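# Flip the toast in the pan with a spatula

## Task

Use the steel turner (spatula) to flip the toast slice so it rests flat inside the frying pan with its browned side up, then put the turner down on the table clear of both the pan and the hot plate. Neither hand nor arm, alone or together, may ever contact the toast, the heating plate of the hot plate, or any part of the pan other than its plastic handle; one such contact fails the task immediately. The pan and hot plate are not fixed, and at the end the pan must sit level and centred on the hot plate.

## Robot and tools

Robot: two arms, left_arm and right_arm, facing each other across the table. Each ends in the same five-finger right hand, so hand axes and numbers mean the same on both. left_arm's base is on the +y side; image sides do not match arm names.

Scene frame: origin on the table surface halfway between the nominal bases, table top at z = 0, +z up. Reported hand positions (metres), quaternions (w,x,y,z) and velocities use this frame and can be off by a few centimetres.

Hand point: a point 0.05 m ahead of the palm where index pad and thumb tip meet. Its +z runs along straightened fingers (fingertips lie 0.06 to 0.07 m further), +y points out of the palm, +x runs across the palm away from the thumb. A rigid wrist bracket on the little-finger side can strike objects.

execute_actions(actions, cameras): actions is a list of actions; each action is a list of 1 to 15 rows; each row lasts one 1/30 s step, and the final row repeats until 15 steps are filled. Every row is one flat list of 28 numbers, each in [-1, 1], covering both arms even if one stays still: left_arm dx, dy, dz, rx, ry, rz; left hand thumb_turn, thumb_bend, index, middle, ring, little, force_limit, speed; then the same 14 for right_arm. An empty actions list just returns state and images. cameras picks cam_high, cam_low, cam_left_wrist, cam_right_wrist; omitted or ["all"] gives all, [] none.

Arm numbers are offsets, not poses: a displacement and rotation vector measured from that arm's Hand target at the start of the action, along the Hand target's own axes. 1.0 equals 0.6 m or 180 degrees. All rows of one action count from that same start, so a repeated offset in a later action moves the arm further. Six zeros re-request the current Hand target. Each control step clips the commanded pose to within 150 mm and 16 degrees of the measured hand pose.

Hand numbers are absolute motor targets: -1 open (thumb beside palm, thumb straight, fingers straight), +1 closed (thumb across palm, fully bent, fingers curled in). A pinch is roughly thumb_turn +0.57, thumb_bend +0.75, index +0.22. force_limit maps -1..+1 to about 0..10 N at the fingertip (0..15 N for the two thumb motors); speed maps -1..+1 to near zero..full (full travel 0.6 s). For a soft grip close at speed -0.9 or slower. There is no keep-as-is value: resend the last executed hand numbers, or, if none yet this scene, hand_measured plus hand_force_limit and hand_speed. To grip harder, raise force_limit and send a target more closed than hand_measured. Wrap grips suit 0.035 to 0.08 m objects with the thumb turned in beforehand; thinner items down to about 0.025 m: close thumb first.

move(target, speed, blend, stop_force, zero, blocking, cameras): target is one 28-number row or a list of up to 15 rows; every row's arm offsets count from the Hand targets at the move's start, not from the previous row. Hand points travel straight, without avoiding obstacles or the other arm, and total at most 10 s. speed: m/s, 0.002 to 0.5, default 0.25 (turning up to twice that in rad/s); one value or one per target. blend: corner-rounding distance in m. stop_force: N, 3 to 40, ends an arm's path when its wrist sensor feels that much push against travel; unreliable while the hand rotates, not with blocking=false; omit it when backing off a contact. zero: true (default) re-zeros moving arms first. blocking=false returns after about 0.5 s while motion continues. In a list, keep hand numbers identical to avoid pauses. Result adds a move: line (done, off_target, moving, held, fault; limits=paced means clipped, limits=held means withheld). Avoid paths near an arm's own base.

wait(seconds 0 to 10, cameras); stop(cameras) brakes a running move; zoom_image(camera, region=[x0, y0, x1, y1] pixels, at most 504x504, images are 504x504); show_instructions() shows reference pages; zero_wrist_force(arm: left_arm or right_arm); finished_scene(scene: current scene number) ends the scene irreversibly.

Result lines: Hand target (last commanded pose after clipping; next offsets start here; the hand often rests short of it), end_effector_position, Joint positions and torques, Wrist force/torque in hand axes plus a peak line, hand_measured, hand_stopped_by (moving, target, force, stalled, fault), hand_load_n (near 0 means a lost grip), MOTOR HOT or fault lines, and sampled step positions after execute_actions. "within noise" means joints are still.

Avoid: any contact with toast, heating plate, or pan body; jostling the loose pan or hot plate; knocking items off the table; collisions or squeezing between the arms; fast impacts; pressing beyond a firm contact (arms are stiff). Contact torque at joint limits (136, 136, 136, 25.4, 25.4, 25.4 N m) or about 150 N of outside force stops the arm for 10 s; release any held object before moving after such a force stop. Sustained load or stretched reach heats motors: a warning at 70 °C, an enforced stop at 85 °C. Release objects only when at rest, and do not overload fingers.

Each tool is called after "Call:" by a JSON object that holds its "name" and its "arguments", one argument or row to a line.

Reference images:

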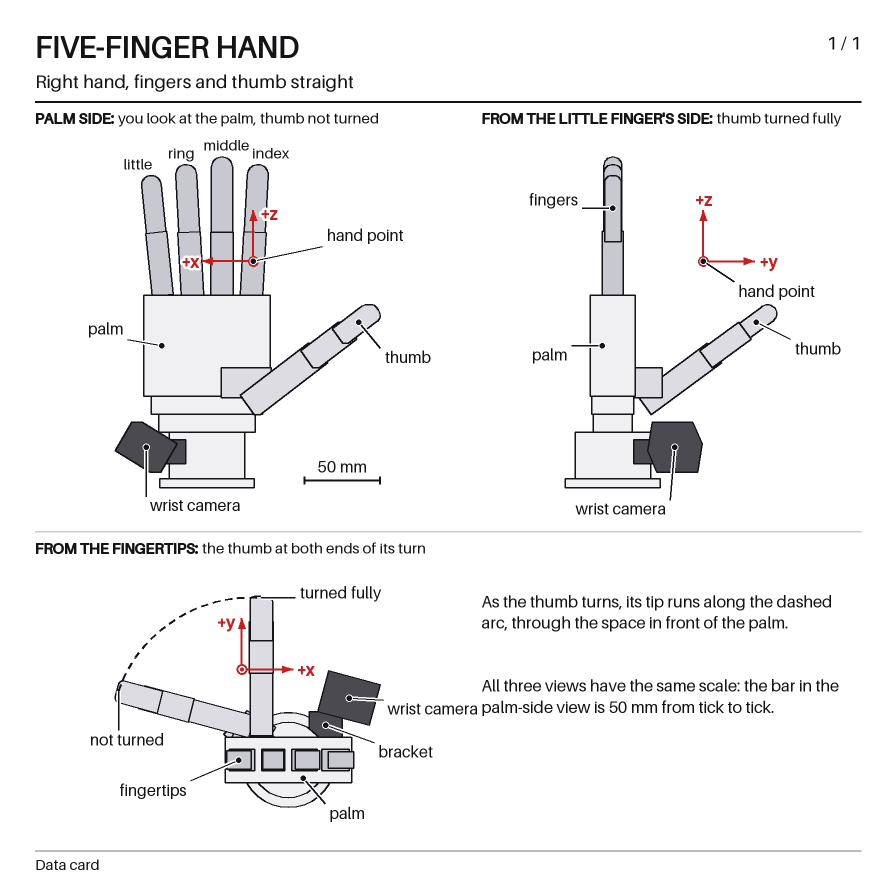

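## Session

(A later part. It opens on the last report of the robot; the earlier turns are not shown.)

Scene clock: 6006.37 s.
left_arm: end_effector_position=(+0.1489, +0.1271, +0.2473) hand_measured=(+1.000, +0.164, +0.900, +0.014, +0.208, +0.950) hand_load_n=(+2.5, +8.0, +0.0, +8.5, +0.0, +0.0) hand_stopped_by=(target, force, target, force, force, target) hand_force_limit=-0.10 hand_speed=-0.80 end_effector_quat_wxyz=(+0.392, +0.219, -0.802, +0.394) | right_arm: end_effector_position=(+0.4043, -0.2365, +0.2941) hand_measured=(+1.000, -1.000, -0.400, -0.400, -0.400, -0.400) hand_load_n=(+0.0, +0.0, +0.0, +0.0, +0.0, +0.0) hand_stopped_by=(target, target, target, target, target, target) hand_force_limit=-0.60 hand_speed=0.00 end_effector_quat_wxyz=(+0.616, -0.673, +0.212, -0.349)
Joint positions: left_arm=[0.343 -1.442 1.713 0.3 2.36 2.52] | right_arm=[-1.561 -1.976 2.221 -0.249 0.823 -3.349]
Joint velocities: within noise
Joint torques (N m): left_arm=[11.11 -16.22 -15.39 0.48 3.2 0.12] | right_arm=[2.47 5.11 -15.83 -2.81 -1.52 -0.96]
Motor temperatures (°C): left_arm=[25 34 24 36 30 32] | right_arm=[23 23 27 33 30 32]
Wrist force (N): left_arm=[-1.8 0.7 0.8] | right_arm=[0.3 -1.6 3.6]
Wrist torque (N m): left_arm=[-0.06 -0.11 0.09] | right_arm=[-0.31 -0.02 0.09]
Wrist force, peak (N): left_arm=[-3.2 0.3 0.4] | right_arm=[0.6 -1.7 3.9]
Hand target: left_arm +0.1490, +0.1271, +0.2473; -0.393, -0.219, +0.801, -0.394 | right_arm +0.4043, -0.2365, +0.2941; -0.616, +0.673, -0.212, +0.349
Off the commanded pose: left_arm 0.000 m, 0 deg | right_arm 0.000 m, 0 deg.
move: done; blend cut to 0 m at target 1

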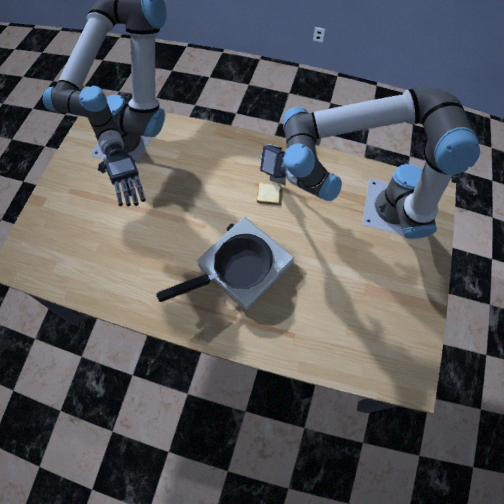

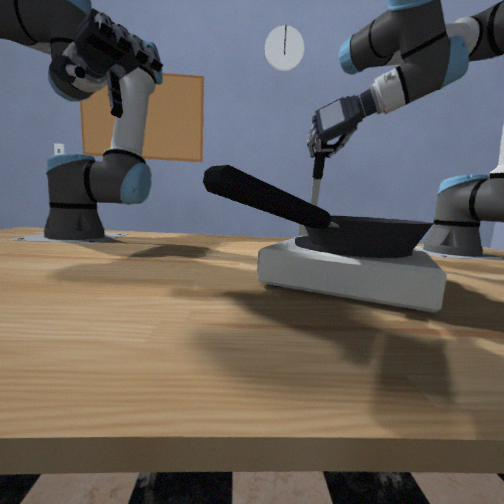

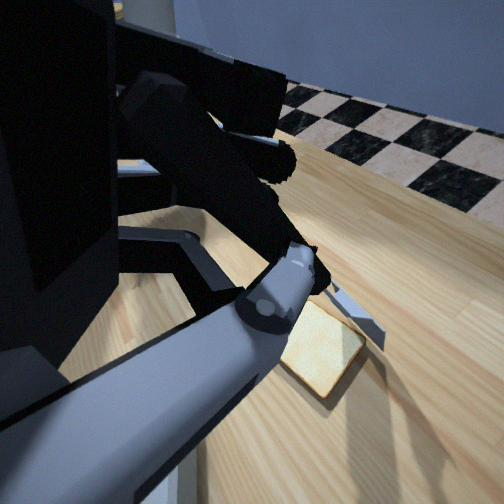

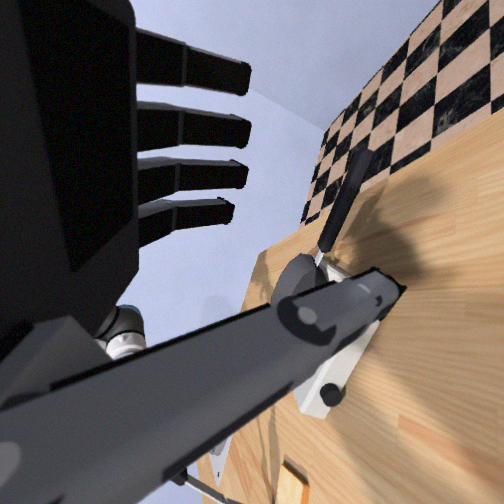

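Call:
{"name": "move", "arguments": {
  "target": [
    [0.2302,-0.0818,-0.072,0,0,0,1,0.97,0.9,0.6,0.95,0.95,-0.1,-0.8,0,0,0,0,0,0,1,-1,-0.4,-0.4,-0.4,-0.4,-0.6,0],
    [0.1367,-0.2172,-0.1192,0.0251,-0.065,0.0801,1,0.97,0.9,0.6,0.95,0.95,-0.1,-0.8,0,0,0,0,0,0,1,-1,-0.4,-0.4,-0.4,-0.4,-0.6,0]
  ],
  "speed": 0.2,
  "blend": 0.02,
  "cameras": ["cam_high","cam_left_wrist"]
}}

Call:
{"name": "zoom_image", "arguments": {
  "camera": "cam_high",
  "region": [205, 130, 335, 260]
}}

Scene clock: 6203.20 s.
left_arm: end_effector_position=(+0.2189, +0.1040, +0.4002) hand_measured=(+1.000, +0.164, +0.900, +0.014, +0.208, +0.950) hand_load_n=(+2.5, +8.5, +0.0, +9.0, +0.0, +0.0) hand_stopped_by=(target, force, target, force, force, target) hand_force_limit=-0.10 hand_speed=-0.80 end_effector_quat_wxyz=(+0.248, +0.171, -0.842, +0.447) | right_arm: end_effector_position=(+0.4043, -0.2365, +0.2941) hand_measured=(+1.000, -1.000, -0.400, -0.400, -0.400, -0.400) hand_load_n=(+0.0, +0.0, +0.0, +0.0, -0.5, +0.0) hand_stopped_by=(target, target, target, target, target, target) hand_force_limit=-0.60 hand_speed=0.00 end_effector_quat_wxyz=(+0.616, -0.673, +0.212, -0.349)
Joint positions: left_arm=[0.347 -1.418 1.221 0.802 2.145 2.794] | right_arm=[-1.561 -1.976 2.221 -0.249 0.823 -3.349]
Joint velocities: within noise
Joint torques (N m): left_arm=[-12.24 -34.42 -23.18 -1.26 0.49 1.58] | right_arm=[2.28 5.26 -15.56 -2.7 -1.57 -0.95]
Motor temperatures (°C): left_arm=[25 34 24 36 30 32] | right_arm=[23 23 27 33 30 32]
Wrist force (N): left_arm=[-1.2 1.1 1.0] | right_arm=[0.6 -1.6 3.8]
Wrist torque (N m): left_arm=[-0.08 -0.05 -0.01] | right_arm=[-0.32 -0.08 0.11]
Wrist force, peak (N): left_arm=[-4.0 1.3 1.4] | right_arm=[0.6 -2.1 3.7]
Hand target: left_arm +0.2189, +0.1040, +0.4003; -0.248, -0.171, +0.842, -0.447 | right_arm +0.4043, -0.2365, +0.2941; -0.616, +0.673, -0.212, +0.349
Off the commanded pose: left_arm 0.000 m, 0 deg | right_arm 0.000 m, 0 deg.
move: done; blend cut to 0 m at target 1
Images, in order (width x height): cam_high 504x504, cam_left_wrist 504x504.

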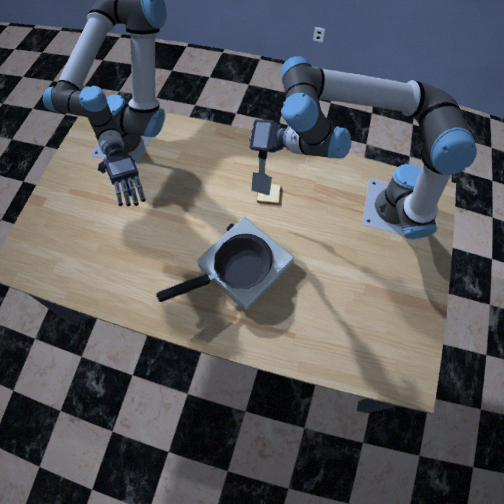

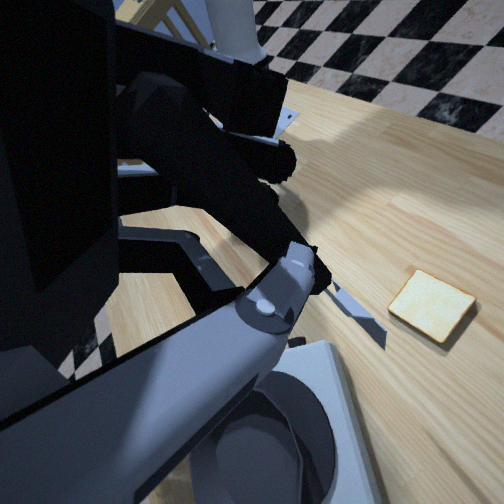

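Scaled by 3.877.

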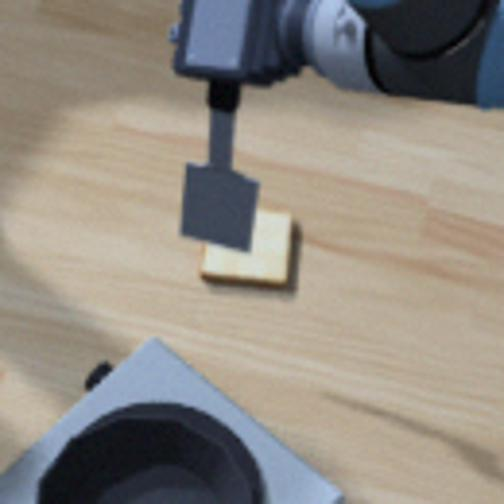

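Call:
{"name": "move", "arguments": {
  "target": [-0.1063,0.1363,0.0663,0,0,0,1,0.97,0.9,0.6,0.95,0.95,-0.1,-0.8,0,0,0,0,0,0,1,-1,-0.4,-0.4,-0.4,-0.4,-0.6,0],
  "speed": 0.15,
  "cameras": ["cam_high","cam_left_wrist"]
}}

Call:
{"name": "zoom_image", "arguments": {
  "camera": "cam_high",
  "region": [205, 130, 335, 260]
}}

Scene clock: 6217.90 s.
left_arm: end_effector_position=(+0.2190, +0.1192, +0.2903) hand_measured=(+1.000, +0.164, +0.900, +0.014, +0.208, +0.950) hand_load_n=(+2.0, +8.0, +0.0, +8.5, +0.0, +0.0) hand_stopped_by=(target, force, target, force, force, target) hand_force_limit=-0.10 hand_speed=-0.80 end_effector_quat_wxyz=(+0.248, +0.171, -0.842, +0.447) | right_arm: end_effector_position=(+0.4043, -0.2365, +0.2941) hand_measured=(+1.000, -1.000, -0.400, -0.400, -0.400, -0.400) hand_load_n=(+0.0, +0.0, -0.5, +0.0, +0.0, -0.5) hand_stopped_by=(target, target, target, target, target, target) hand_force_limit=-0.60 hand_speed=0.00 end_effector_quat_wxyz=(+0.616, -0.673, +0.212, -0.349)
Joint positions: left_arm=[0.361 -1.46 1.551 0.519 2.157 2.804] | right_arm=[-1.561 -1.976 2.221 -0.249 0.823 -3.349]
Joint velocities: within noise
Joint torques (N m): left_arm=[-12.75 -30.57 -16.49 -1.45 -1.27 -2] | right_arm=[2.28 4.79 -15.57 -2.73 -1.63 -0.91]
Motor temperatures (°C): left_arm=[25 34 24 36 30 32] | right_arm=[23 23 27 33 30 32]
Wrist force (N): left_arm=[-1.3 1.1 1.3] | right_arm=[0.5 -1.5 3.5]
Wrist torque (N m): left_arm=[-0.12 -0.05 -0.01] | right_arm=[-0.31 -0.06 0.10]
Wrist force, peak (N): left_arm=[-2.2 2.4 1.5] | right_arm=[0.5 -1.9 3.7]
Hand target: left_arm +0.2189, +0.1191, +0.2902; -0.248, -0.171, +0.842, -0.447 | right_arm +0.4043, -0.2365, +0.2941; -0.616, +0.673, -0.212, +0.349
Off the commanded pose: left_arm 0.000 m, 0 deg | right_arm 0.000 m, 0 deg.
move: done
Images, in order (width x height): cam_high 504x504, cam_left_wrist 504x504.

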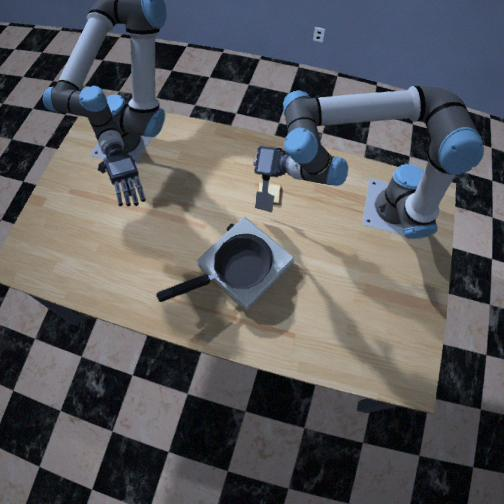

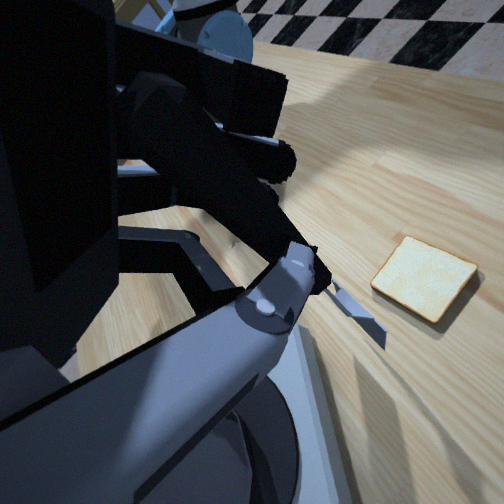

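Scaled by 3.877.

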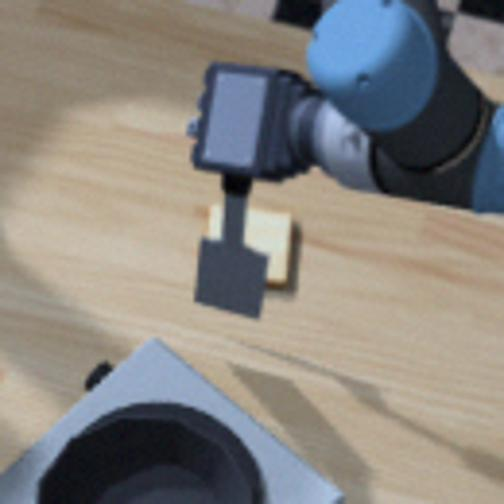

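Call:
{"name": "move", "arguments": {
  "target": [
    [-0.0272,0.038,0.0108,0,0,0,1,0.97,0.9,0.6,0.95,0.95,-0.1,-0.8,0,0,0,0,0,0,1,-1,-0.4,-0.4,-0.4,-0.4,-0.6,0]
  ],
  "speed": 0.06,
  "cameras": []
}}

Call:
{"name": "move", "arguments": {
  "target": [0.2176,0.1454,0.0663,0,0,0,1,0.97,0.9,0.6,0.95,0.95,-0.1,-0.8,0,0,0,0,0,0,1,-1,-0.4,-0.4,-0.4,-0.4,-0.6,0],
  "speed": 0.06,
  "cameras": ["cam_high","cam_left_wrist"]
}}

Call:
{"name": "zoom_image", "arguments": {
  "camera": "cam_high",
  "region": [235, 110, 335, 210]
}}

Scene clock: 6234.47 s.
left_arm: end_effector_position=(+0.2190, +0.1272, +0.2626) hand_measured=(+1.000, +0.164, +0.900, +0.014, +0.208, +0.950) hand_load_n=(+2.5, +8.5, +0.0, +9.0, +0.0, +0.5) hand_stopped_by=(target, force, target, force, force, target) hand_force_limit=-0.10 hand_speed=-0.80 end_effector_quat_wxyz=(+0.248, +0.171, -0.842, +0.447) | right_arm: end_effector_position=(+0.4043, -0.2365, +0.2941) hand_measured=(+1.000, -1.000, -0.400, -0.400, -0.400, -0.400) hand_load_n=(+0.0, +0.0, +0.0, +0.0, +0.0, +0.0) hand_stopped_by=(target, target, target, target, target, target) hand_force_limit=-0.60 hand_speed=0.00 end_effector_quat_wxyz=(+0.616, -0.673, +0.212, -0.349)
Joint positions: left_arm=[0.369 -1.466 1.63 0.45 2.164 2.81] | right_arm=[-1.561 -1.976 2.221 -0.249 0.823 -3.349]
Joint velocities: within noise
Joint torques (N m): left_arm=[-3.64 -29.78 -26.69 1.92 -0.11 -1.58] | right_arm=[2.28 5.18 -15.35 -2.81 -1.73 -0.85]
Motor temperatures (°C): left_arm=[25 34 24 36 30 32] | right_arm=[23 23 27 33 30 32]
Wrist force (N): left_arm=[-1.4 0.8 1.3] | right_arm=[0.6 -1.5 3.3]
Wrist torque (N m): left_arm=[-0.13 -0.02 -0.02] | right_arm=[-0.29 -0.07 0.12]
Wrist force, peak (N): left_arm=[-1.6 1.6 1.5] | right_arm=[0.8 -1.7 3.8]
Hand target: left_arm +0.2189, +0.1271, +0.2626; -0.248, -0.171, +0.842, -0.447 | right_arm +0.4043, -0.2365, +0.2941; -0.616, +0.673, -0.212, +0.349
Off the commanded pose: left_arm 0.000 m, 0 deg | right_arm 0.000 m, 0 deg.
move: done
No camera images: "cameras" was empty.

Scene clock: 6237.57 s.
left_arm: end_effector_position=(+0.0570, +0.1323, +0.2597) hand_measured=(+1.000, +0.164, +0.900, +0.014, +0.208, +0.950) hand_load_n=(+2.0, +8.5, +0.0, +9.0, +0.0, +0.0) hand_stopped_by=(target, force, target, force, force, target) hand_force_limit=-0.10 hand_speed=-0.80 end_effector_quat_wxyz=(+0.248, +0.171, -0.842, +0.447) | right_arm: end_effector_position=(+0.4043, -0.2365, +0.2941) hand_measured=(+1.000, -1.000, -0.400, -0.400, -0.400, -0.400) hand_load_n=(+0.0, +0.0, +0.0, +0.0, +0.0, -0.5) hand_stopped_by=(target, target, target, target, target, target) hand_force_limit=-0.60 hand_speed=0.00 end_effector_quat_wxyz=(+0.616, -0.673, +0.212, -0.349)
Joint positions: left_arm=[-0.126 -1.714 1.865 0.355 1.742 2.529] | right_arm=[-1.561 -1.976 2.221 -0.249 0.823 -3.349]
Joint velocities: within noise
Joint torques (N m): left_arm=[2.45 -5.01 -29.61 0.22 0.74 1.31] | right_arm=[2.22 4.7 -15.41 -2.74 -1.74 -0.96]
Motor temperatures (°C): left_arm=[25 34 24 36 30 32] | right_arm=[23 23 27 33 30 32]
Wrist force (N): left_arm=[-1.0 0.8 1.5] | right_arm=[0.5 -1.8 3.6]
Wrist torque (N m): left_arm=[-0.15 -0.10 0.00] | right_arm=[-0.33 -0.07 0.10]
Wrist force, peak (N): left_arm=[-1.7 1.3 1.3] | right_arm=[0.6 -1.8 3.8]
Hand target: left_arm +0.0570, +0.1323, +0.2597; -0.248, -0.171, +0.842, -0.447 | right_arm +0.4043, -0.2365, +0.2941; -0.616, +0.673, -0.212, +0.349
Off the commanded pose: left_arm 0.000 m, 0 deg | right_arm 0.000 m, 0 deg.
move: done
Images, in order (width x height): cam_high 504x504, cam_left_wrist 504x504.

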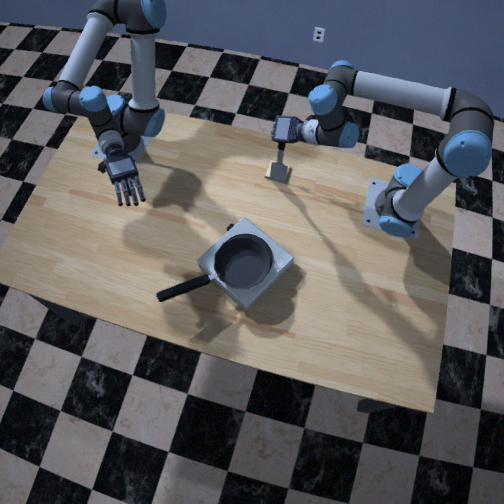

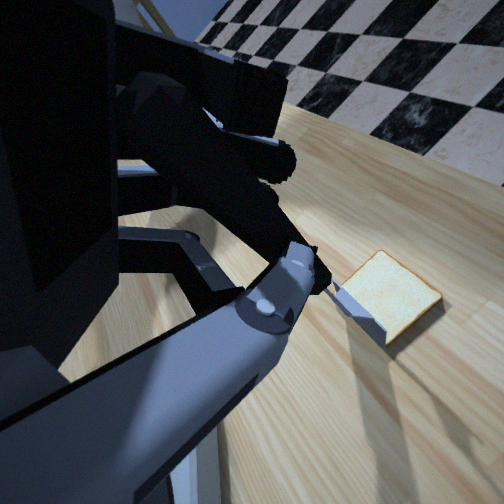

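Scaled by 5.040.

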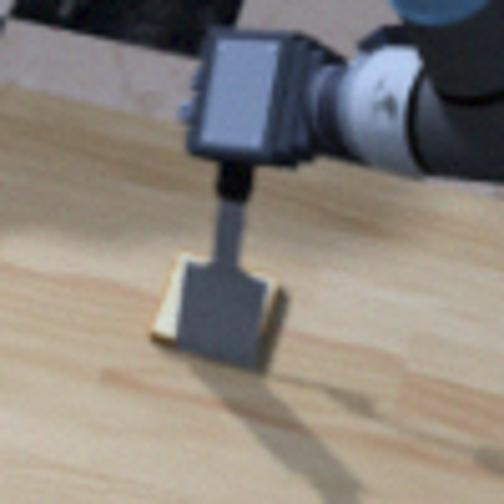

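Call:
{"name": "move", "arguments": {
  "target": [0.2420,0.1618,0.0535,0,0,0,1,0.97,0.9,0.6,0.95,0.95,-0.1,-0.8,0,0,0,0,0,0,1,-1,-0.4,-0.4,-0.4,-0.4,-0.6,0],
  "speed": 0.06,
  "cameras": ["cam_high","cam_left_wrist"]
}}

Call:
{"name": "zoom_image", "arguments": {
  "camera": "cam_high",
  "region": [245, 90, 335, 180]
}}

Scene clock: 6250.77 s.
left_arm: end_effector_position=(-0.1199, +0.1483, +0.2623) hand_measured=(+1.000, +0.164, +0.900, +0.014, +0.208, +0.950) hand_load_n=(+2.0, +8.0, +0.0, +9.0, +0.5, +0.5) hand_stopped_by=(target, force, target, force, force, target) hand_force_limit=-0.10 hand_speed=-0.80 end_effector_quat_wxyz=(+0.248, +0.171, -0.842, +0.447) | right_arm: end_effector_position=(+0.4043, -0.2365, +0.2941) hand_measured=(+1.000, -1.000, -0.400, -0.400, -0.400, -0.400) hand_load_n=(+0.0, +0.0, +0.0, +0.0, +0.0, +0.0) hand_stopped_by=(target, target, target, target, target, target) hand_force_limit=-0.60 hand_speed=0.00 end_effector_quat_wxyz=(+0.616, -0.673, +0.212, -0.349)
Joint positions: left_arm=[-0.766 -1.77 1.909 0.403 1.182 2.211] | right_arm=[-1.561 -1.976 2.221 -0.249 0.823 -3.349]
Joint velocities: within noise
Joint torques (N m): left_arm=[3.75 -22.14 -15.67 -1.65 0.49 1.32] | right_arm=[2.29 4.86 -15.5 -2.72 -1.72 -0.91]
Motor temperatures (°C): left_arm=[25 34 24 36 30 32] | right_arm=[23 23 27 33 30 32]
Wrist force (N): left_arm=[-1.2 0.9 1.0] | right_arm=[0.6 -1.6 3.5]
Wrist torque (N m): left_arm=[-0.10 -0.06 -0.02] | right_arm=[-0.30 -0.07 0.11]
Wrist force, peak (N): left_arm=[-1.5 1.7 1.4] | right_arm=[0.6 -1.9 3.7]
Hand target: left_arm -0.1198, +0.1483, +0.2623; -0.248, -0.171, +0.842, -0.447 | right_arm +0.4043, -0.2365, +0.2941; -0.616, +0.673, -0.212, +0.349
Off the commanded pose: left_arm 0.000 m, 0 deg | right_arm 0.000 m, 0 deg.
move: done
Images, in order (width x height): cam_high 504x504, cam_left_wrist 504x504.

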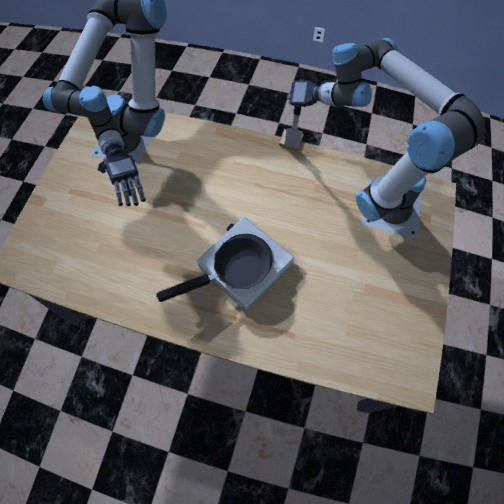

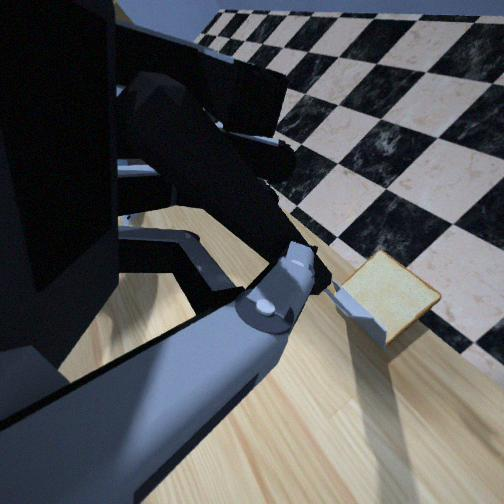

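Scaled by 5.600.

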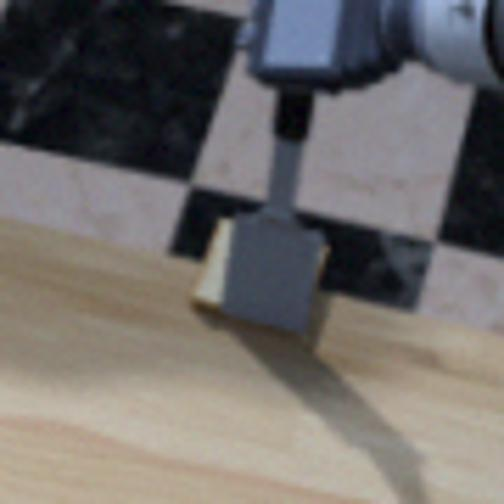

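Call:
{"name": "move", "arguments": {
  "target": [
    [0.072,-0.109,-0.0758,0,0,0,1,0.97,0.9,0.6,0.95,0.95,-0.1,-0.8,0,0,0,0,0,0,1,-1,-0.4,-0.4,-0.4,-0.4,-0.6,0],
    [0.4195,0.4162,0.2755,0.005,-0.2267,0.3404,1,0.97,0.9,0.6,0.95,0.95,-0.1,-0.8,0,0,0,0,0,0,1,-1,-0.4,-0.4,-0.4,-0.4,-0.6,0]
  ],
  "speed": 0.2,
  "cameras": ["cam_high","cam_left_wrist"]
}}

Call:
{"name": "zoom_image", "arguments": {
  "camera": "cam_high",
  "region": [245, 90, 335, 180]
}}

Scene clock: 6288.53 s.
left_arm: end_effector_position=(-0.4955, +0.1290, +0.1598) hand_measured=(+1.000, +0.164, +0.900, +0.014, +0.208, +0.950) hand_load_n=(+2.0, +10.0, +0.0, +8.5, +0.0, +0.5) hand_stopped_by=(target, force, target, force, force, target) hand_force_limit=-0.10 hand_speed=-0.80 end_effector_quat_wxyz=(+0.295, +0.141, +0.832, -0.447) | right_arm: end_effector_position=(+0.4043, -0.2365, +0.2941) hand_measured=(+1.000, -1.000, -0.400, -0.400, -0.400, -0.400) hand_load_n=(+0.0, +0.0, +0.0, +0.0, +0.0, +0.0) hand_stopped_by=(target, target, target, target, target, target) hand_force_limit=-0.60 hand_speed=0.00 end_effector_quat_wxyz=(+0.616, -0.673, +0.212, -0.349)
Joint positions: left_arm=[-1.35 -0.126 0.035 2.026 0.473 1.918] | right_arm=[-1.561 -1.976 2.221 -0.249 0.823 -3.349]
Joint velocities: within noise
Joint torques (N m): left_arm=[2.33 -54.19 -12.96 4.41 0 0.74] | right_arm=[2.1 4.81 -15.38 -2.83 -1.92 -0.9]
Motor temperatures (°C): left_arm=[25 34 24 36 30 32] | right_arm=[23 23 27 33 30 32]
Wrist force (N): left_arm=[0.7 1.0 0.6] | right_arm=[0.3 -1.7 3.4]
Wrist torque (N m): left_arm=[-0.16 0.24 -0.29] | right_arm=[-0.32 -0.04 0.09]
Wrist force, peak (N): left_arm=[-2.2 2.3 2.2] | right_arm=[0.6 -1.8 3.7]
Hand target: left_arm -0.4969, +0.1281, +0.1599; +0.306, +0.133, +0.839, -0.431 | right_arm +0.4043, -0.2365, +0.2941; -0.616, +0.673, -0.212, +0.349
Off the commanded pose: left_arm 0.002 m, 3 deg | right_arm 0.000 m, 0 deg.
elbow stopped short (left arm): the move would have taken joint 3 (elbow) straighter than the controller allows.
move: off_target (left_arm)
Images, in order (width x height): cam_high 504x504, cam_left_wrist 504x504.

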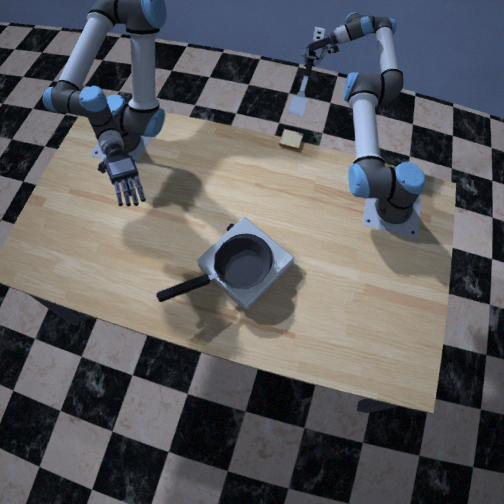

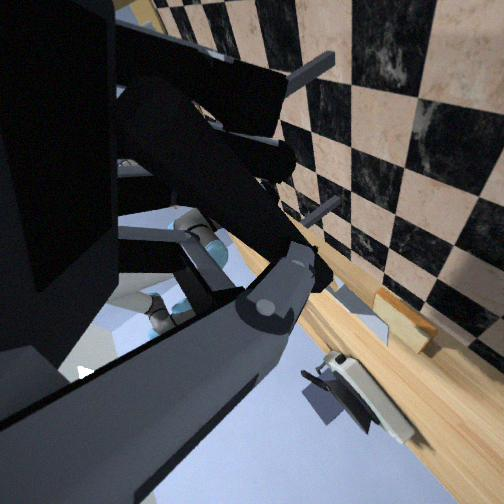

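Scaled by 5.600.

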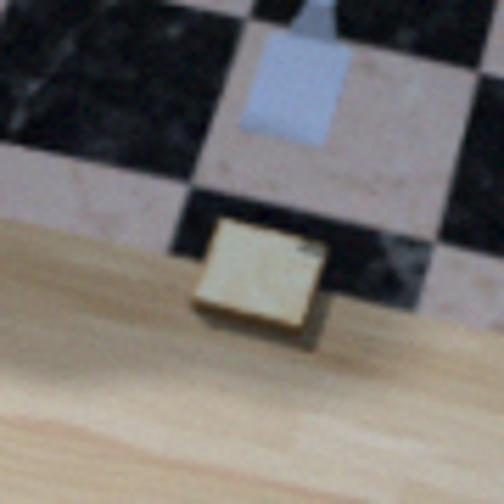

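Call:
{"name": "move", "arguments": {
  "target": [0.1003,0.1178,0.0815,0,0,0,1,0.97,0.9,0.6,0.95,0.95,-0.1,-0.8,0,0,0,0,0,0,1,-1,-0.4,-0.4,-0.4,-0.4,-0.6,0],
  "speed": 0.1,
  "cameras": []
}}

Scene clock: 6298.07 s.
left_arm: end_effector_position=(-0.4898, +0.1283, +0.0553) hand_measured=(+1.000, +0.164, +0.900, +0.014, +0.208, +0.950) hand_load_n=(+2.0, +9.5, +0.0, +8.5, +0.0, +0.0) hand_stopped_by=(target, force, target, force, force, target) hand_force_limit=-0.10 hand_speed=-0.80 end_effector_quat_wxyz=(+0.306, +0.133, +0.839, -0.431) | right_arm: end_effector_position=(+0.4043, -0.2365, +0.2941) hand_measured=(+1.000, -1.000, -0.400, -0.400, -0.400, -0.400) hand_load_n=(+0.0, +0.0, +0.0, +0.0, +0.0, +0.5) hand_stopped_by=(target, target, target, target, target, target) hand_force_limit=-0.60 hand_speed=0.00 end_effector_quat_wxyz=(+0.616, -0.673, +0.212, -0.349)
Joint positions: left_arm=[-1.338 -0.029 0.103 1.902 0.501 1.89] | right_arm=[-1.561 -1.976 2.221 -0.249 0.823 -3.349]
Joint velocities: within noise
Joint torques (N m): left_arm=[11.62 -56.06 -12.99 2.82 -2.76 -1.26] | right_arm=[2.06 4.79 -15.52 -2.7 -1.87 -0.95]
Motor temperatures (°C): left_arm=[25 34 24 36 30 32] | right_arm=[23 23 27 33 30 32]
Wrist force (N): left_arm=[0.5 1.0 0.6] | right_arm=[0.4 -1.6 3.6]
Wrist torque (N m): left_arm=[-0.13 0.26 -0.28] | right_arm=[-0.31 -0.04 0.10]
Wrist force, peak (N): left_arm=[1.3 1.7 1.5] | right_arm=[0.5 -1.9 3.6]
Hand target: left_arm -0.4898, +0.1283, +0.0552; +0.306, +0.133, +0.839, -0.431 | right_arm +0.4043, -0.2365, +0.2941; -0.616, +0.673, -0.212, +0.349
Off the commanded pose: left_arm 0.000 m, 0 deg | right_arm 0.000 m, 0 deg.
move: done
No camera images: "cameras" was empty.

Call:
{"name": "move", "arguments": {
  "target": [-0.069,0.043,0.0352,0,0,0,1,0.97,0.9,0.6,0.95,0.95,-0.1,-0.8,0,0,0,0,0,0,1,-1,-0.4,-0.4,-0.4,-0.4,-0.6,0],
  "speed": 0.03,
  "stop_force": 3,
  "cameras": ["cam_high","cam_left_wrist"]
}}

Call:
{"name": "zoom_image", "arguments": {
  "camera": "cam_high",
  "region": [245, 90, 335, 180]
}}

Call:
{"name": "zoom_image", "arguments": {
  "camera": "cam_left_wrist",
  "region": [300, 240, 460, 400]
}}

Scene clock: 6309.03 s.
left_arm: end_effector_position=(-0.4367, +0.1283, +0.0553) hand_measured=(+1.000, +0.164, +0.900, +0.014, +0.208, +0.950) hand_load_n=(+2.0, +9.5, +0.0, +8.5, +0.0, +0.5) hand_stopped_by=(target, force, target, force, force, target) hand_force_limit=-0.10 hand_speed=-0.80 end_effector_quat_wxyz=(+0.306, +0.133, +0.839, -0.431) | right_arm: end_effector_position=(+0.4043, -0.2365, +0.2941) hand_measured=(+1.000, -1.000, -0.400, -0.400, -0.400, -0.400) hand_load_n=(+0.0, +0.0, +0.0, +0.0, +0.0, +0.0) hand_stopped_by=(target, target, target, target, target, target) hand_force_limit=-0.60 hand_speed=0.00 end_effector_quat_wxyz=(+0.616, -0.673, +0.212, -0.349)
Joint positions: left_arm=[-1.319 -0.315 0.695 1.563 0.494 1.927] | right_arm=[-1.561 -1.976 2.221 -0.249 0.823 -3.349]
Joint velocities: within noise
Joint torques (N m): left_arm=[-13.74 -47.09 -10.97 2.85 -0.87 -1.45] | right_arm=[2.37 4.87 -15.68 -2.78 -1.95 -0.91]
Motor temperatures (°C): left_arm=[25 34 24 36 30 32] | right_arm=[23 23 27 33 30 32]
Wrist force (N): left_arm=[0.7 1.1 0.4] | right_arm=[0.4 -1.6 3.6]
Wrist torque (N m): left_arm=[-0.11 0.24 -0.25] | right_arm=[-0.32 -0.05 0.10]
Wrist force, peak (N): left_arm=[0.9 1.2 0.9] | right_arm=[0.1 -1.7 4.0]
Hand target: left_arm -0.4367, +0.1283, +0.0553; +0.306, +0.133, +0.839, -0.431 | right_arm +0.4043, -0.2365, +0.2941; -0.616, +0.673, -0.212, +0.349
Off the commanded pose: left_arm 0.000 m, 0 deg | right_arm 0.000 m, 0 deg.
move: done
Images, in order (width x height): cam_high 504x504, cam_left_wrist 504x504.

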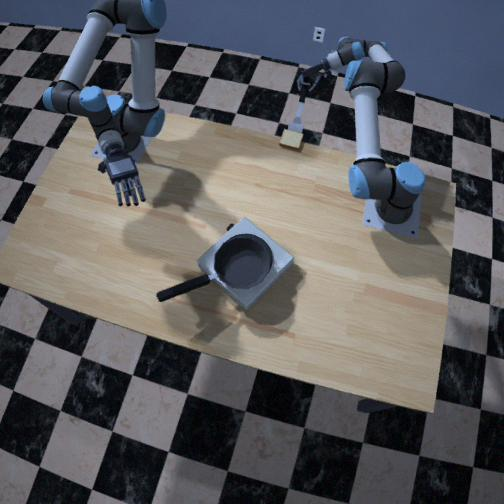

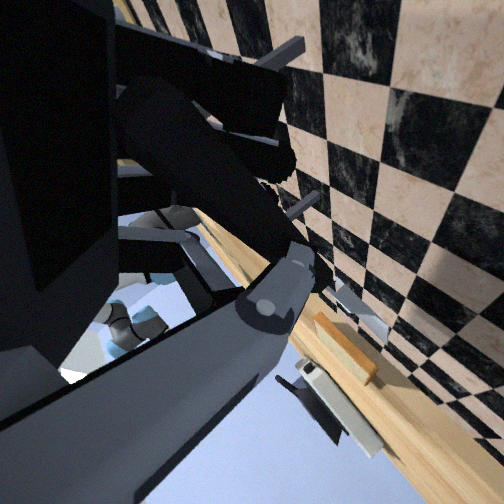

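Scaled by 5.600.

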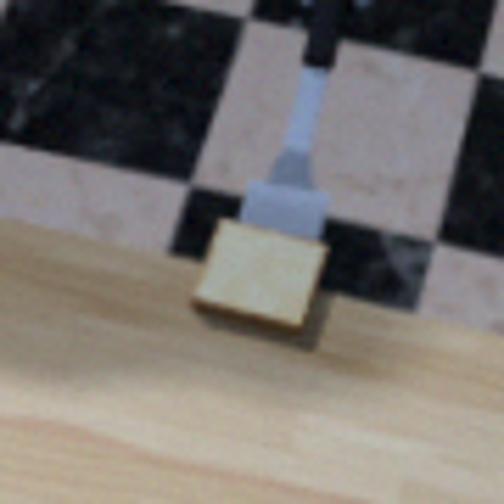

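Scaled by 3.150.

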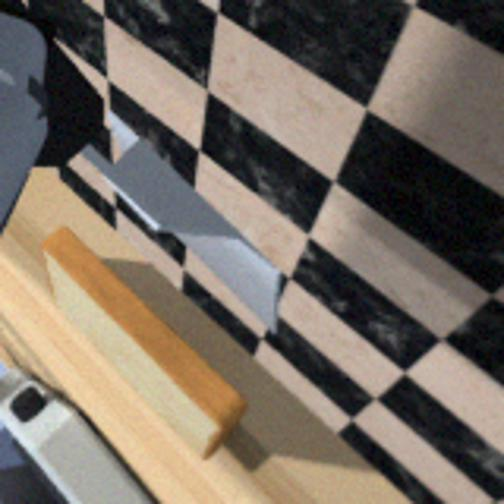

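Call:
{"name": "execute_actions", "arguments": {
  "actions": [
    [[-0.0042,-0.0043,-0.0029,0,0,0,1,0.97,0.9,0.6,0.95,0.95,-0.1,-0.8,0,0,0,0,0,0,1,-1,-0.4,-0.4,-0.4,-0.4,-0.6,0],[-0.0125,-0.0129,-0.0088,0,0,0,1,0.97,0.9,0.6,0.95,0.95,-0.1,-0.8,0,0,0,0,0,0,1,-1,-0.4,-0.4,-0.4,-0.4,-0.6,0],[-0.023,-0.0236,-0.0162,0,0,0,1,0.97,0.9,0.6,0.95,0.95,-0.1,-0.8,0,0,0,0,0,0,1,-1,-0.4,-0.4,-0.4,-0.4,-0.6,0],[-0.0329,-0.0338,-0.0232,0,0,0,1,0.97,0.9,0.6,0.95,0.95,-0.1,-0.8,0,0,0,0,0,0,1,-1,-0.4,-0.4,-0.4,-0.4,-0.6,0],[-0.0506,-0.0483,-0.0329,0,0,0,1,0.97,0.9,0.6,0.95,0.95,-0.1,-0.8,0,0,0,0,0,0,1,-1,-0.4,-0.4,-0.4,-0.4,-0.6,0],[-0.0794,-0.0624,-0.0418,0,0,0,1,0.97,0.9,0.6,0.95,0.95,-0.1,-0.8,0,0,0,0,0,0,1,-1,-0.4,-0.4,-0.4,-0.4,-0.6,0],[-0.1135,-0.0692,-0.045,0,0,0,1,0.97,0.9,0.6,0.95,0.95,-0.1,-0.8,0,0,0,0,0,0,1,-1,-0.4,-0.4,-0.4,-0.4,-0.6,0],[-0.1481,-0.0674,-0.0419,0,0,0,1,0.97,0.9,0.6,0.95,0.95,-0.1,-0.8,0,0,0,0,0,0,1,-1,-0.4,-0.4,-0.4,-0.4,-0.6,0],[-0.1802,-0.0568,-0.0325,0,0,0,1,0.97,0.9,0.6,0.95,0.95,-0.1,-0.8,0,0,0,0,0,0,1,-1,-0.4,-0.4,-0.4,-0.4,-0.6,0],[-0.1972,-0.0464,-0.0239,0,0,0,1,0.97,0.9,0.6,0.95,0.95,-0.1,-0.8,0,0,0,0,0,0,1,-1,-0.4,-0.4,-0.4,-0.4,-0.6,0]]
  ],
  "cameras": ["cam_high","cam_left_wrist"]
}}

Call:
{"name": "zoom_image", "arguments": {
  "camera": "cam_high",
  "region": [245, 90, 335, 180]
}}

Call:
{"name": "zoom_image", "arguments": {
  "camera": "cam_left_wrist",
  "region": [300, 240, 460, 400]
}}

Scene clock: 6329.87 s.
left_arm: end_effector_position=(-0.3638, +0.1284, +0.1537) hand_measured=(+1.000, +0.164, +0.900, +0.014, +0.208, +0.950) hand_load_n=(+3.0, +11.0, +0.5, +8.0, +0.0, +0.0) hand_stopped_by=(target, force, target, force, force, target) hand_force_limit=-0.10 hand_speed=-0.80 end_effector_quat_wxyz=(+0.306, +0.133, +0.839, -0.431) | right_arm: end_effector_position=(+0.4043, -0.2365, +0.2941) hand_measured=(+1.000, -1.000, -0.400, -0.400, -0.400, -0.400) hand_load_n=(+0.0, +0.0, +0.0, +0.0, +0.0, +0.0) hand_stopped_by=(target, target, target, target, target, target) hand_force_limit=-0.60 hand_speed=0.00 end_effector_quat_wxyz=(+0.616, -0.673, +0.212, -0.349)
Joint positions: left_arm=[-1.288 -0.622 1.036 1.474 0.483 1.99] | right_arm=[-1.561 -1.976 2.221 -0.249 0.823 -3.349]
Joint velocities: within noise
Joint torques (N m): left_arm=[9.53 -57.15 -20.1 1.32 -0.91 1.77] | right_arm=[2.19 5.19 -15.67 -2.75 -1.96 -0.92]
Motor temperatures (°C): left_arm=[25 34 24 36 30 32] | right_arm=[23 23 26 33 30 32]
Wrist force (N): left_arm=[0.5 0.7 0.3] | right_arm=[0.5 -1.7 3.2]
Wrist torque (N m): left_arm=[-0.16 0.25 -0.26] | right_arm=[-0.30 -0.05 0.10]
Wrist force, peak (N): left_arm=[-5.8 0.5 3.3] | right_arm=[0.5 -1.6 3.9]
Hand target: left_arm -0.3639, +0.1282, +0.1537; +0.306, +0.133, +0.839, -0.431 | right_arm +0.4043, -0.2365, +0.2941; -0.616, +0.673, -0.212, +0.349
Off the commanded pose: left_arm 0.000 m, 0 deg | right_arm 0.000 m, 0 deg.
Step readings (end_effector_position of left_arm | right_arm):
0: (-0.4367, +0.1283, +0.0553) | (+0.4043, -0.2365, +0.2941)
1: (-0.4367, +0.1283, +0.0554) | (+0.4043, -0.2365, +0.2941)
2: (-0.4367, +0.1283, +0.0563) | (+0.4043, -0.2365, +0.2941)
4: (-0.4368, +0.1283, +0.0677) | (+0.4043, -0.2365, +0.2941)
8: (-0.4282, +0.1268, +0.1180) | (+0.4043, -0.2365, +0.2941)
15: (-0.3583, +0.1282, +0.1544) | (+0.4043, -0.2365, +0.2941)
Images, in order (width x height): cam_high 504x504, cam_left_wrist 504x504.

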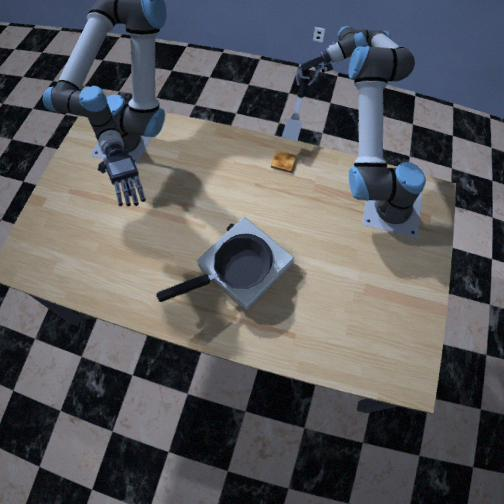

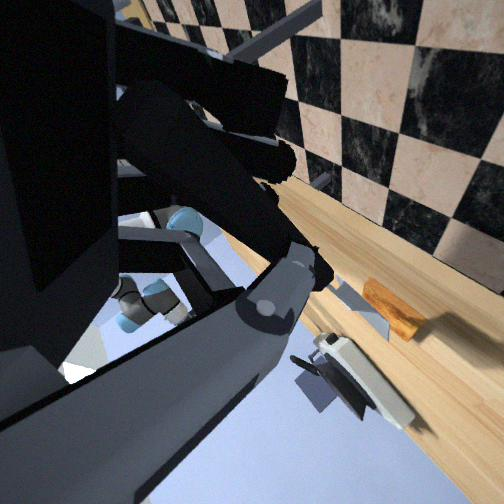

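Scaled by 5.600.

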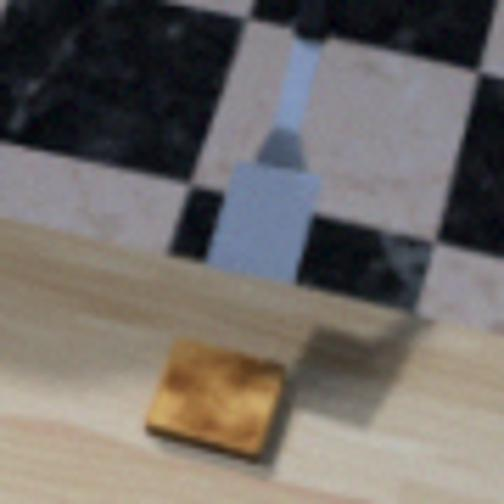

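Scaled by 3.150.

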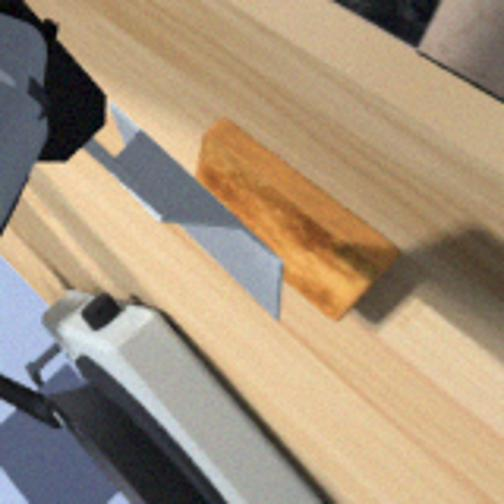

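Call:
{"name": "move", "arguments": {
  "target": [
    [-0.2984,-0.1691,-0.109,0,0,0,1,0.97,0.9,0.6,0.95,0.95,-0.1,-0.8,0,0,0,0,0,0,1,-1,-0.4,-0.4,-0.4,-0.4,-0.6,0],
    [-0.7634,0.1011,0.1185,-0.005,0.2267,-0.3404,1,0.97,0.9,0.6,0.95,0.95,-0.1,-0.8,0,0,0,0,0,0,1,-1,-0.4,-0.4,-0.4,-0.4,-0.6,0]
  ],
  "speed": 0.2,
  "blend": 0.03,
  "cameras": ["cam_high","cam_left_wrist"]
}}

Call:
{"name": "zoom_image", "arguments": {
  "camera": "cam_high",
  "region": [225, 110, 335, 220]
}}

Scene clock: 6346.07 s.
left_arm: end_effector_position=(+0.0502, +0.1258, +0.3706) hand_measured=(+1.000, +0.164, +0.900, +0.014, +0.208, +0.950) hand_load_n=(+2.5, +8.5, +0.0, +9.0, +0.0, +0.0) hand_stopped_by=(target, force, target, force, force, target) hand_force_limit=-0.10 hand_speed=-0.80 end_effector_quat_wxyz=(+0.248, +0.171, -0.842, +0.447) end_effector_velocity=(-0.001, +0.000, +0.000) end_effector_angular_velocity=(-0.001, +0.002, -0.003) | right_arm: end_effector_position=(+0.4043, -0.2365, +0.2941) hand_measured=(+1.000, -1.000, -0.400, -0.400, -0.400, -0.400) hand_load_n=(+0.0, +0.0, +0.0, +0.0, +0.0, +0.0) hand_stopped_by=(target, target, target, target, target, target) hand_force_limit=-0.60 hand_speed=0.00 end_effector_quat_wxyz=(+0.616, -0.673, +0.212, -0.349)
Joint positions: left_arm=[-0.147 -1.707 1.575 0.636 1.723 2.519] | right_arm=[-1.561 -1.976 2.221 -0.249 0.823 -3.349]
Joint velocities: left_arm=[0.001 0 0.001 -0.002 0.005 0] | right_arm=[within noise]
Joint torques (N m): left_arm=[11.56 -24.5 -16.05 -0.36 2.43 1.52] | right_arm=[2.31 4.97 -15.73 -2.82 -1.89 -0.87]
Motor temperatures (°C): left_arm=[25 34 24 36 30 32] | right_arm=[23 23 26 33 30 32]
Wrist force (N): left_arm=[-1.4 1.2 1.1] | right_arm=[0.6 -1.5 3.4]
Wrist torque (N m): left_arm=[-0.09 -0.07 0.02] | right_arm=[-0.29 -0.07 0.11]
Wrist force, peak (N): left_arm=[2.7 2.2 1.2] | right_arm=[0.2 -1.7 4.0]
Hand target: left_arm +0.0502, +0.1258, +0.3706; -0.248, -0.171, +0.842, -0.447 | right_arm +0.4043, -0.2365, +0.2941; -0.616, +0.673, -0.212, +0.349
Off the commanded pose: left_arm 0.000 m, 0 deg | right_arm 0.000 m, 0 deg.
move: done; blend cut to 0 m at target 1
Images, in order (width x height): cam_high 504x504, cam_left_wrist 504x504.

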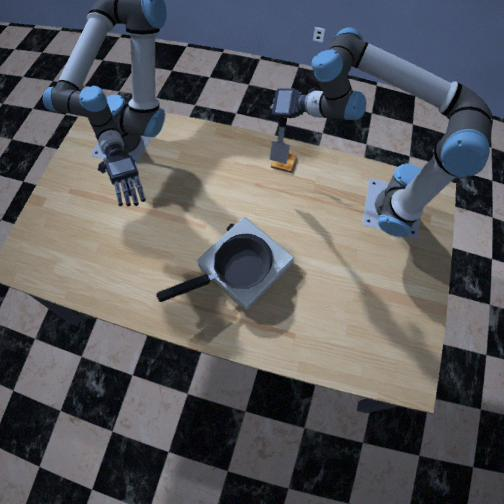

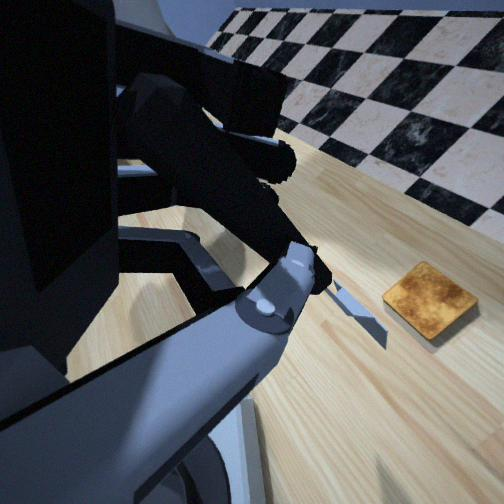

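Scaled by 4.582.

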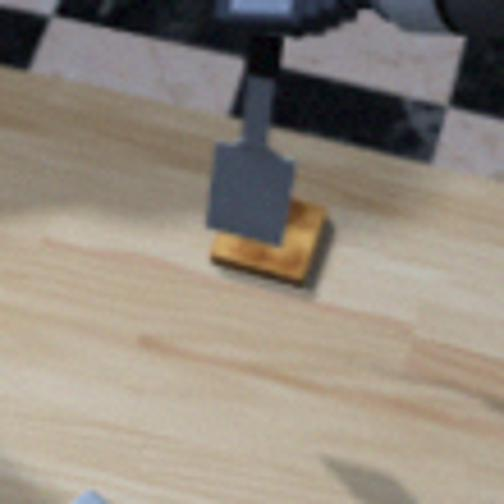

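Call:
{"name": "move", "arguments": {
  "target": [-0.1171,0.0638,0.0503,0,0,0,1,0.97,0.9,0.6,0.95,0.95,-0.1,-0.8,0,0,0,0,0,0,1,-1,-0.4,-0.4,-0.4,-0.4,-0.6,0],
  "speed": 0.15,
  "cameras": ["cam_high","cam_left_wrist"]
}}

Call:
{"name": "zoom_image", "arguments": {
  "camera": "cam_high",
  "region": [225, 110, 335, 220]
}}

Scene clock: 6358.13 s.
left_arm: end_effector_position=(+0.0803, +0.1259, +0.2906) hand_measured=(+1.000, +0.164, +0.900, +0.014, +0.208, +0.950) hand_load_n=(+2.5, +8.5, +0.0, +9.0, +0.0, +0.5) hand_stopped_by=(target, force, target, force, force, target) hand_force_limit=-0.10 hand_speed=-0.80 end_effector_quat_wxyz=(+0.248, +0.171, -0.842, +0.447) | right_arm: end_effector_position=(+0.4043, -0.2365, +0.2941) hand_measured=(+1.000, -1.000, -0.400, -0.400, -0.400, -0.400) hand_load_n=(+0.0, +0.0, +0.0, +0.0, +0.0, +0.0) hand_stopped_by=(target, target, target, target, target, target) hand_force_limit=-0.60 hand_speed=0.00 end_effector_quat_wxyz=(+0.616, -0.673, +0.212, -0.349)
Joint positions: left_arm=[-0.043 -1.683 1.76 0.437 1.813 2.57] | right_arm=[-1.561 -1.976 2.221 -0.249 0.823 -3.349]
Joint velocities: within noise
Joint torques (N m): left_arm=[-8.27 -25.97 -14.3 -1.68 -0.85 -1.47] | right_arm=[2.02 5.05 -15.69 -2.72 -1.97 -0.83]
Motor temperatures (°C): left_arm=[25 34 24 36 30 32] | right_arm=[23 23 26 33 30 32]
Wrist force (N): left_arm=[-1.1 0.8 0.9] | right_arm=[0.6 -1.6 3.6]
Wrist torque (N m): left_arm=[-0.13 -0.06 -0.02] | right_arm=[-0.32 -0.07 0.11]
Wrist force, peak (N): left_arm=[-2.8 1.5 1.7] | right_arm=[0.7 -1.8 3.9]
Hand target: left_arm +0.0803, +0.1259, +0.2906; -0.248, -0.171, +0.842, -0.447 | right_arm +0.4043, -0.2365, +0.2941; -0.616, +0.673, -0.212, +0.349
Off the commanded pose: left_arm 0.000 m, 0 deg | right_arm 0.000 m, 0 deg.
move: done
Images, in order (width x height): cam_high 504x504, cam_left_wrist 504x504.

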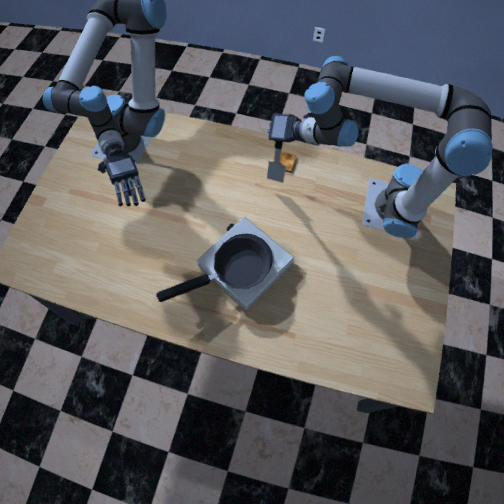

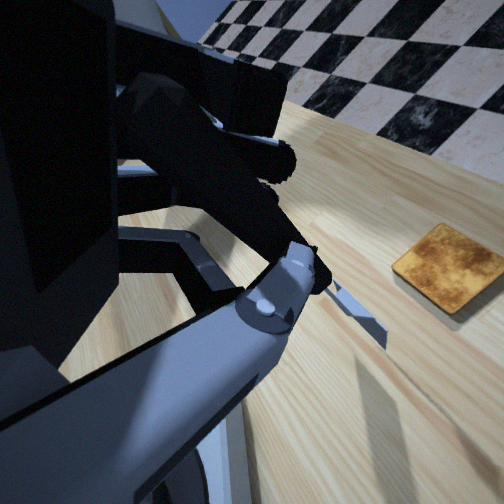

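Scaled by 4.582.

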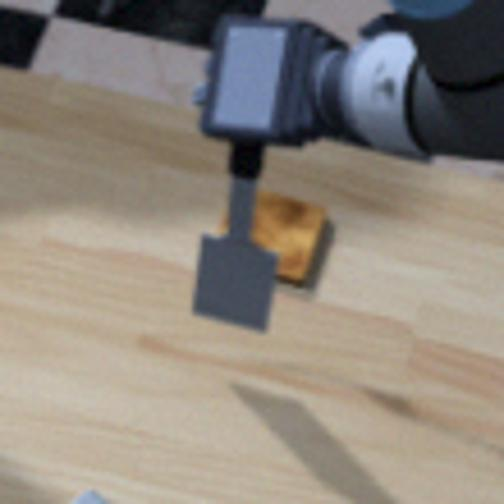

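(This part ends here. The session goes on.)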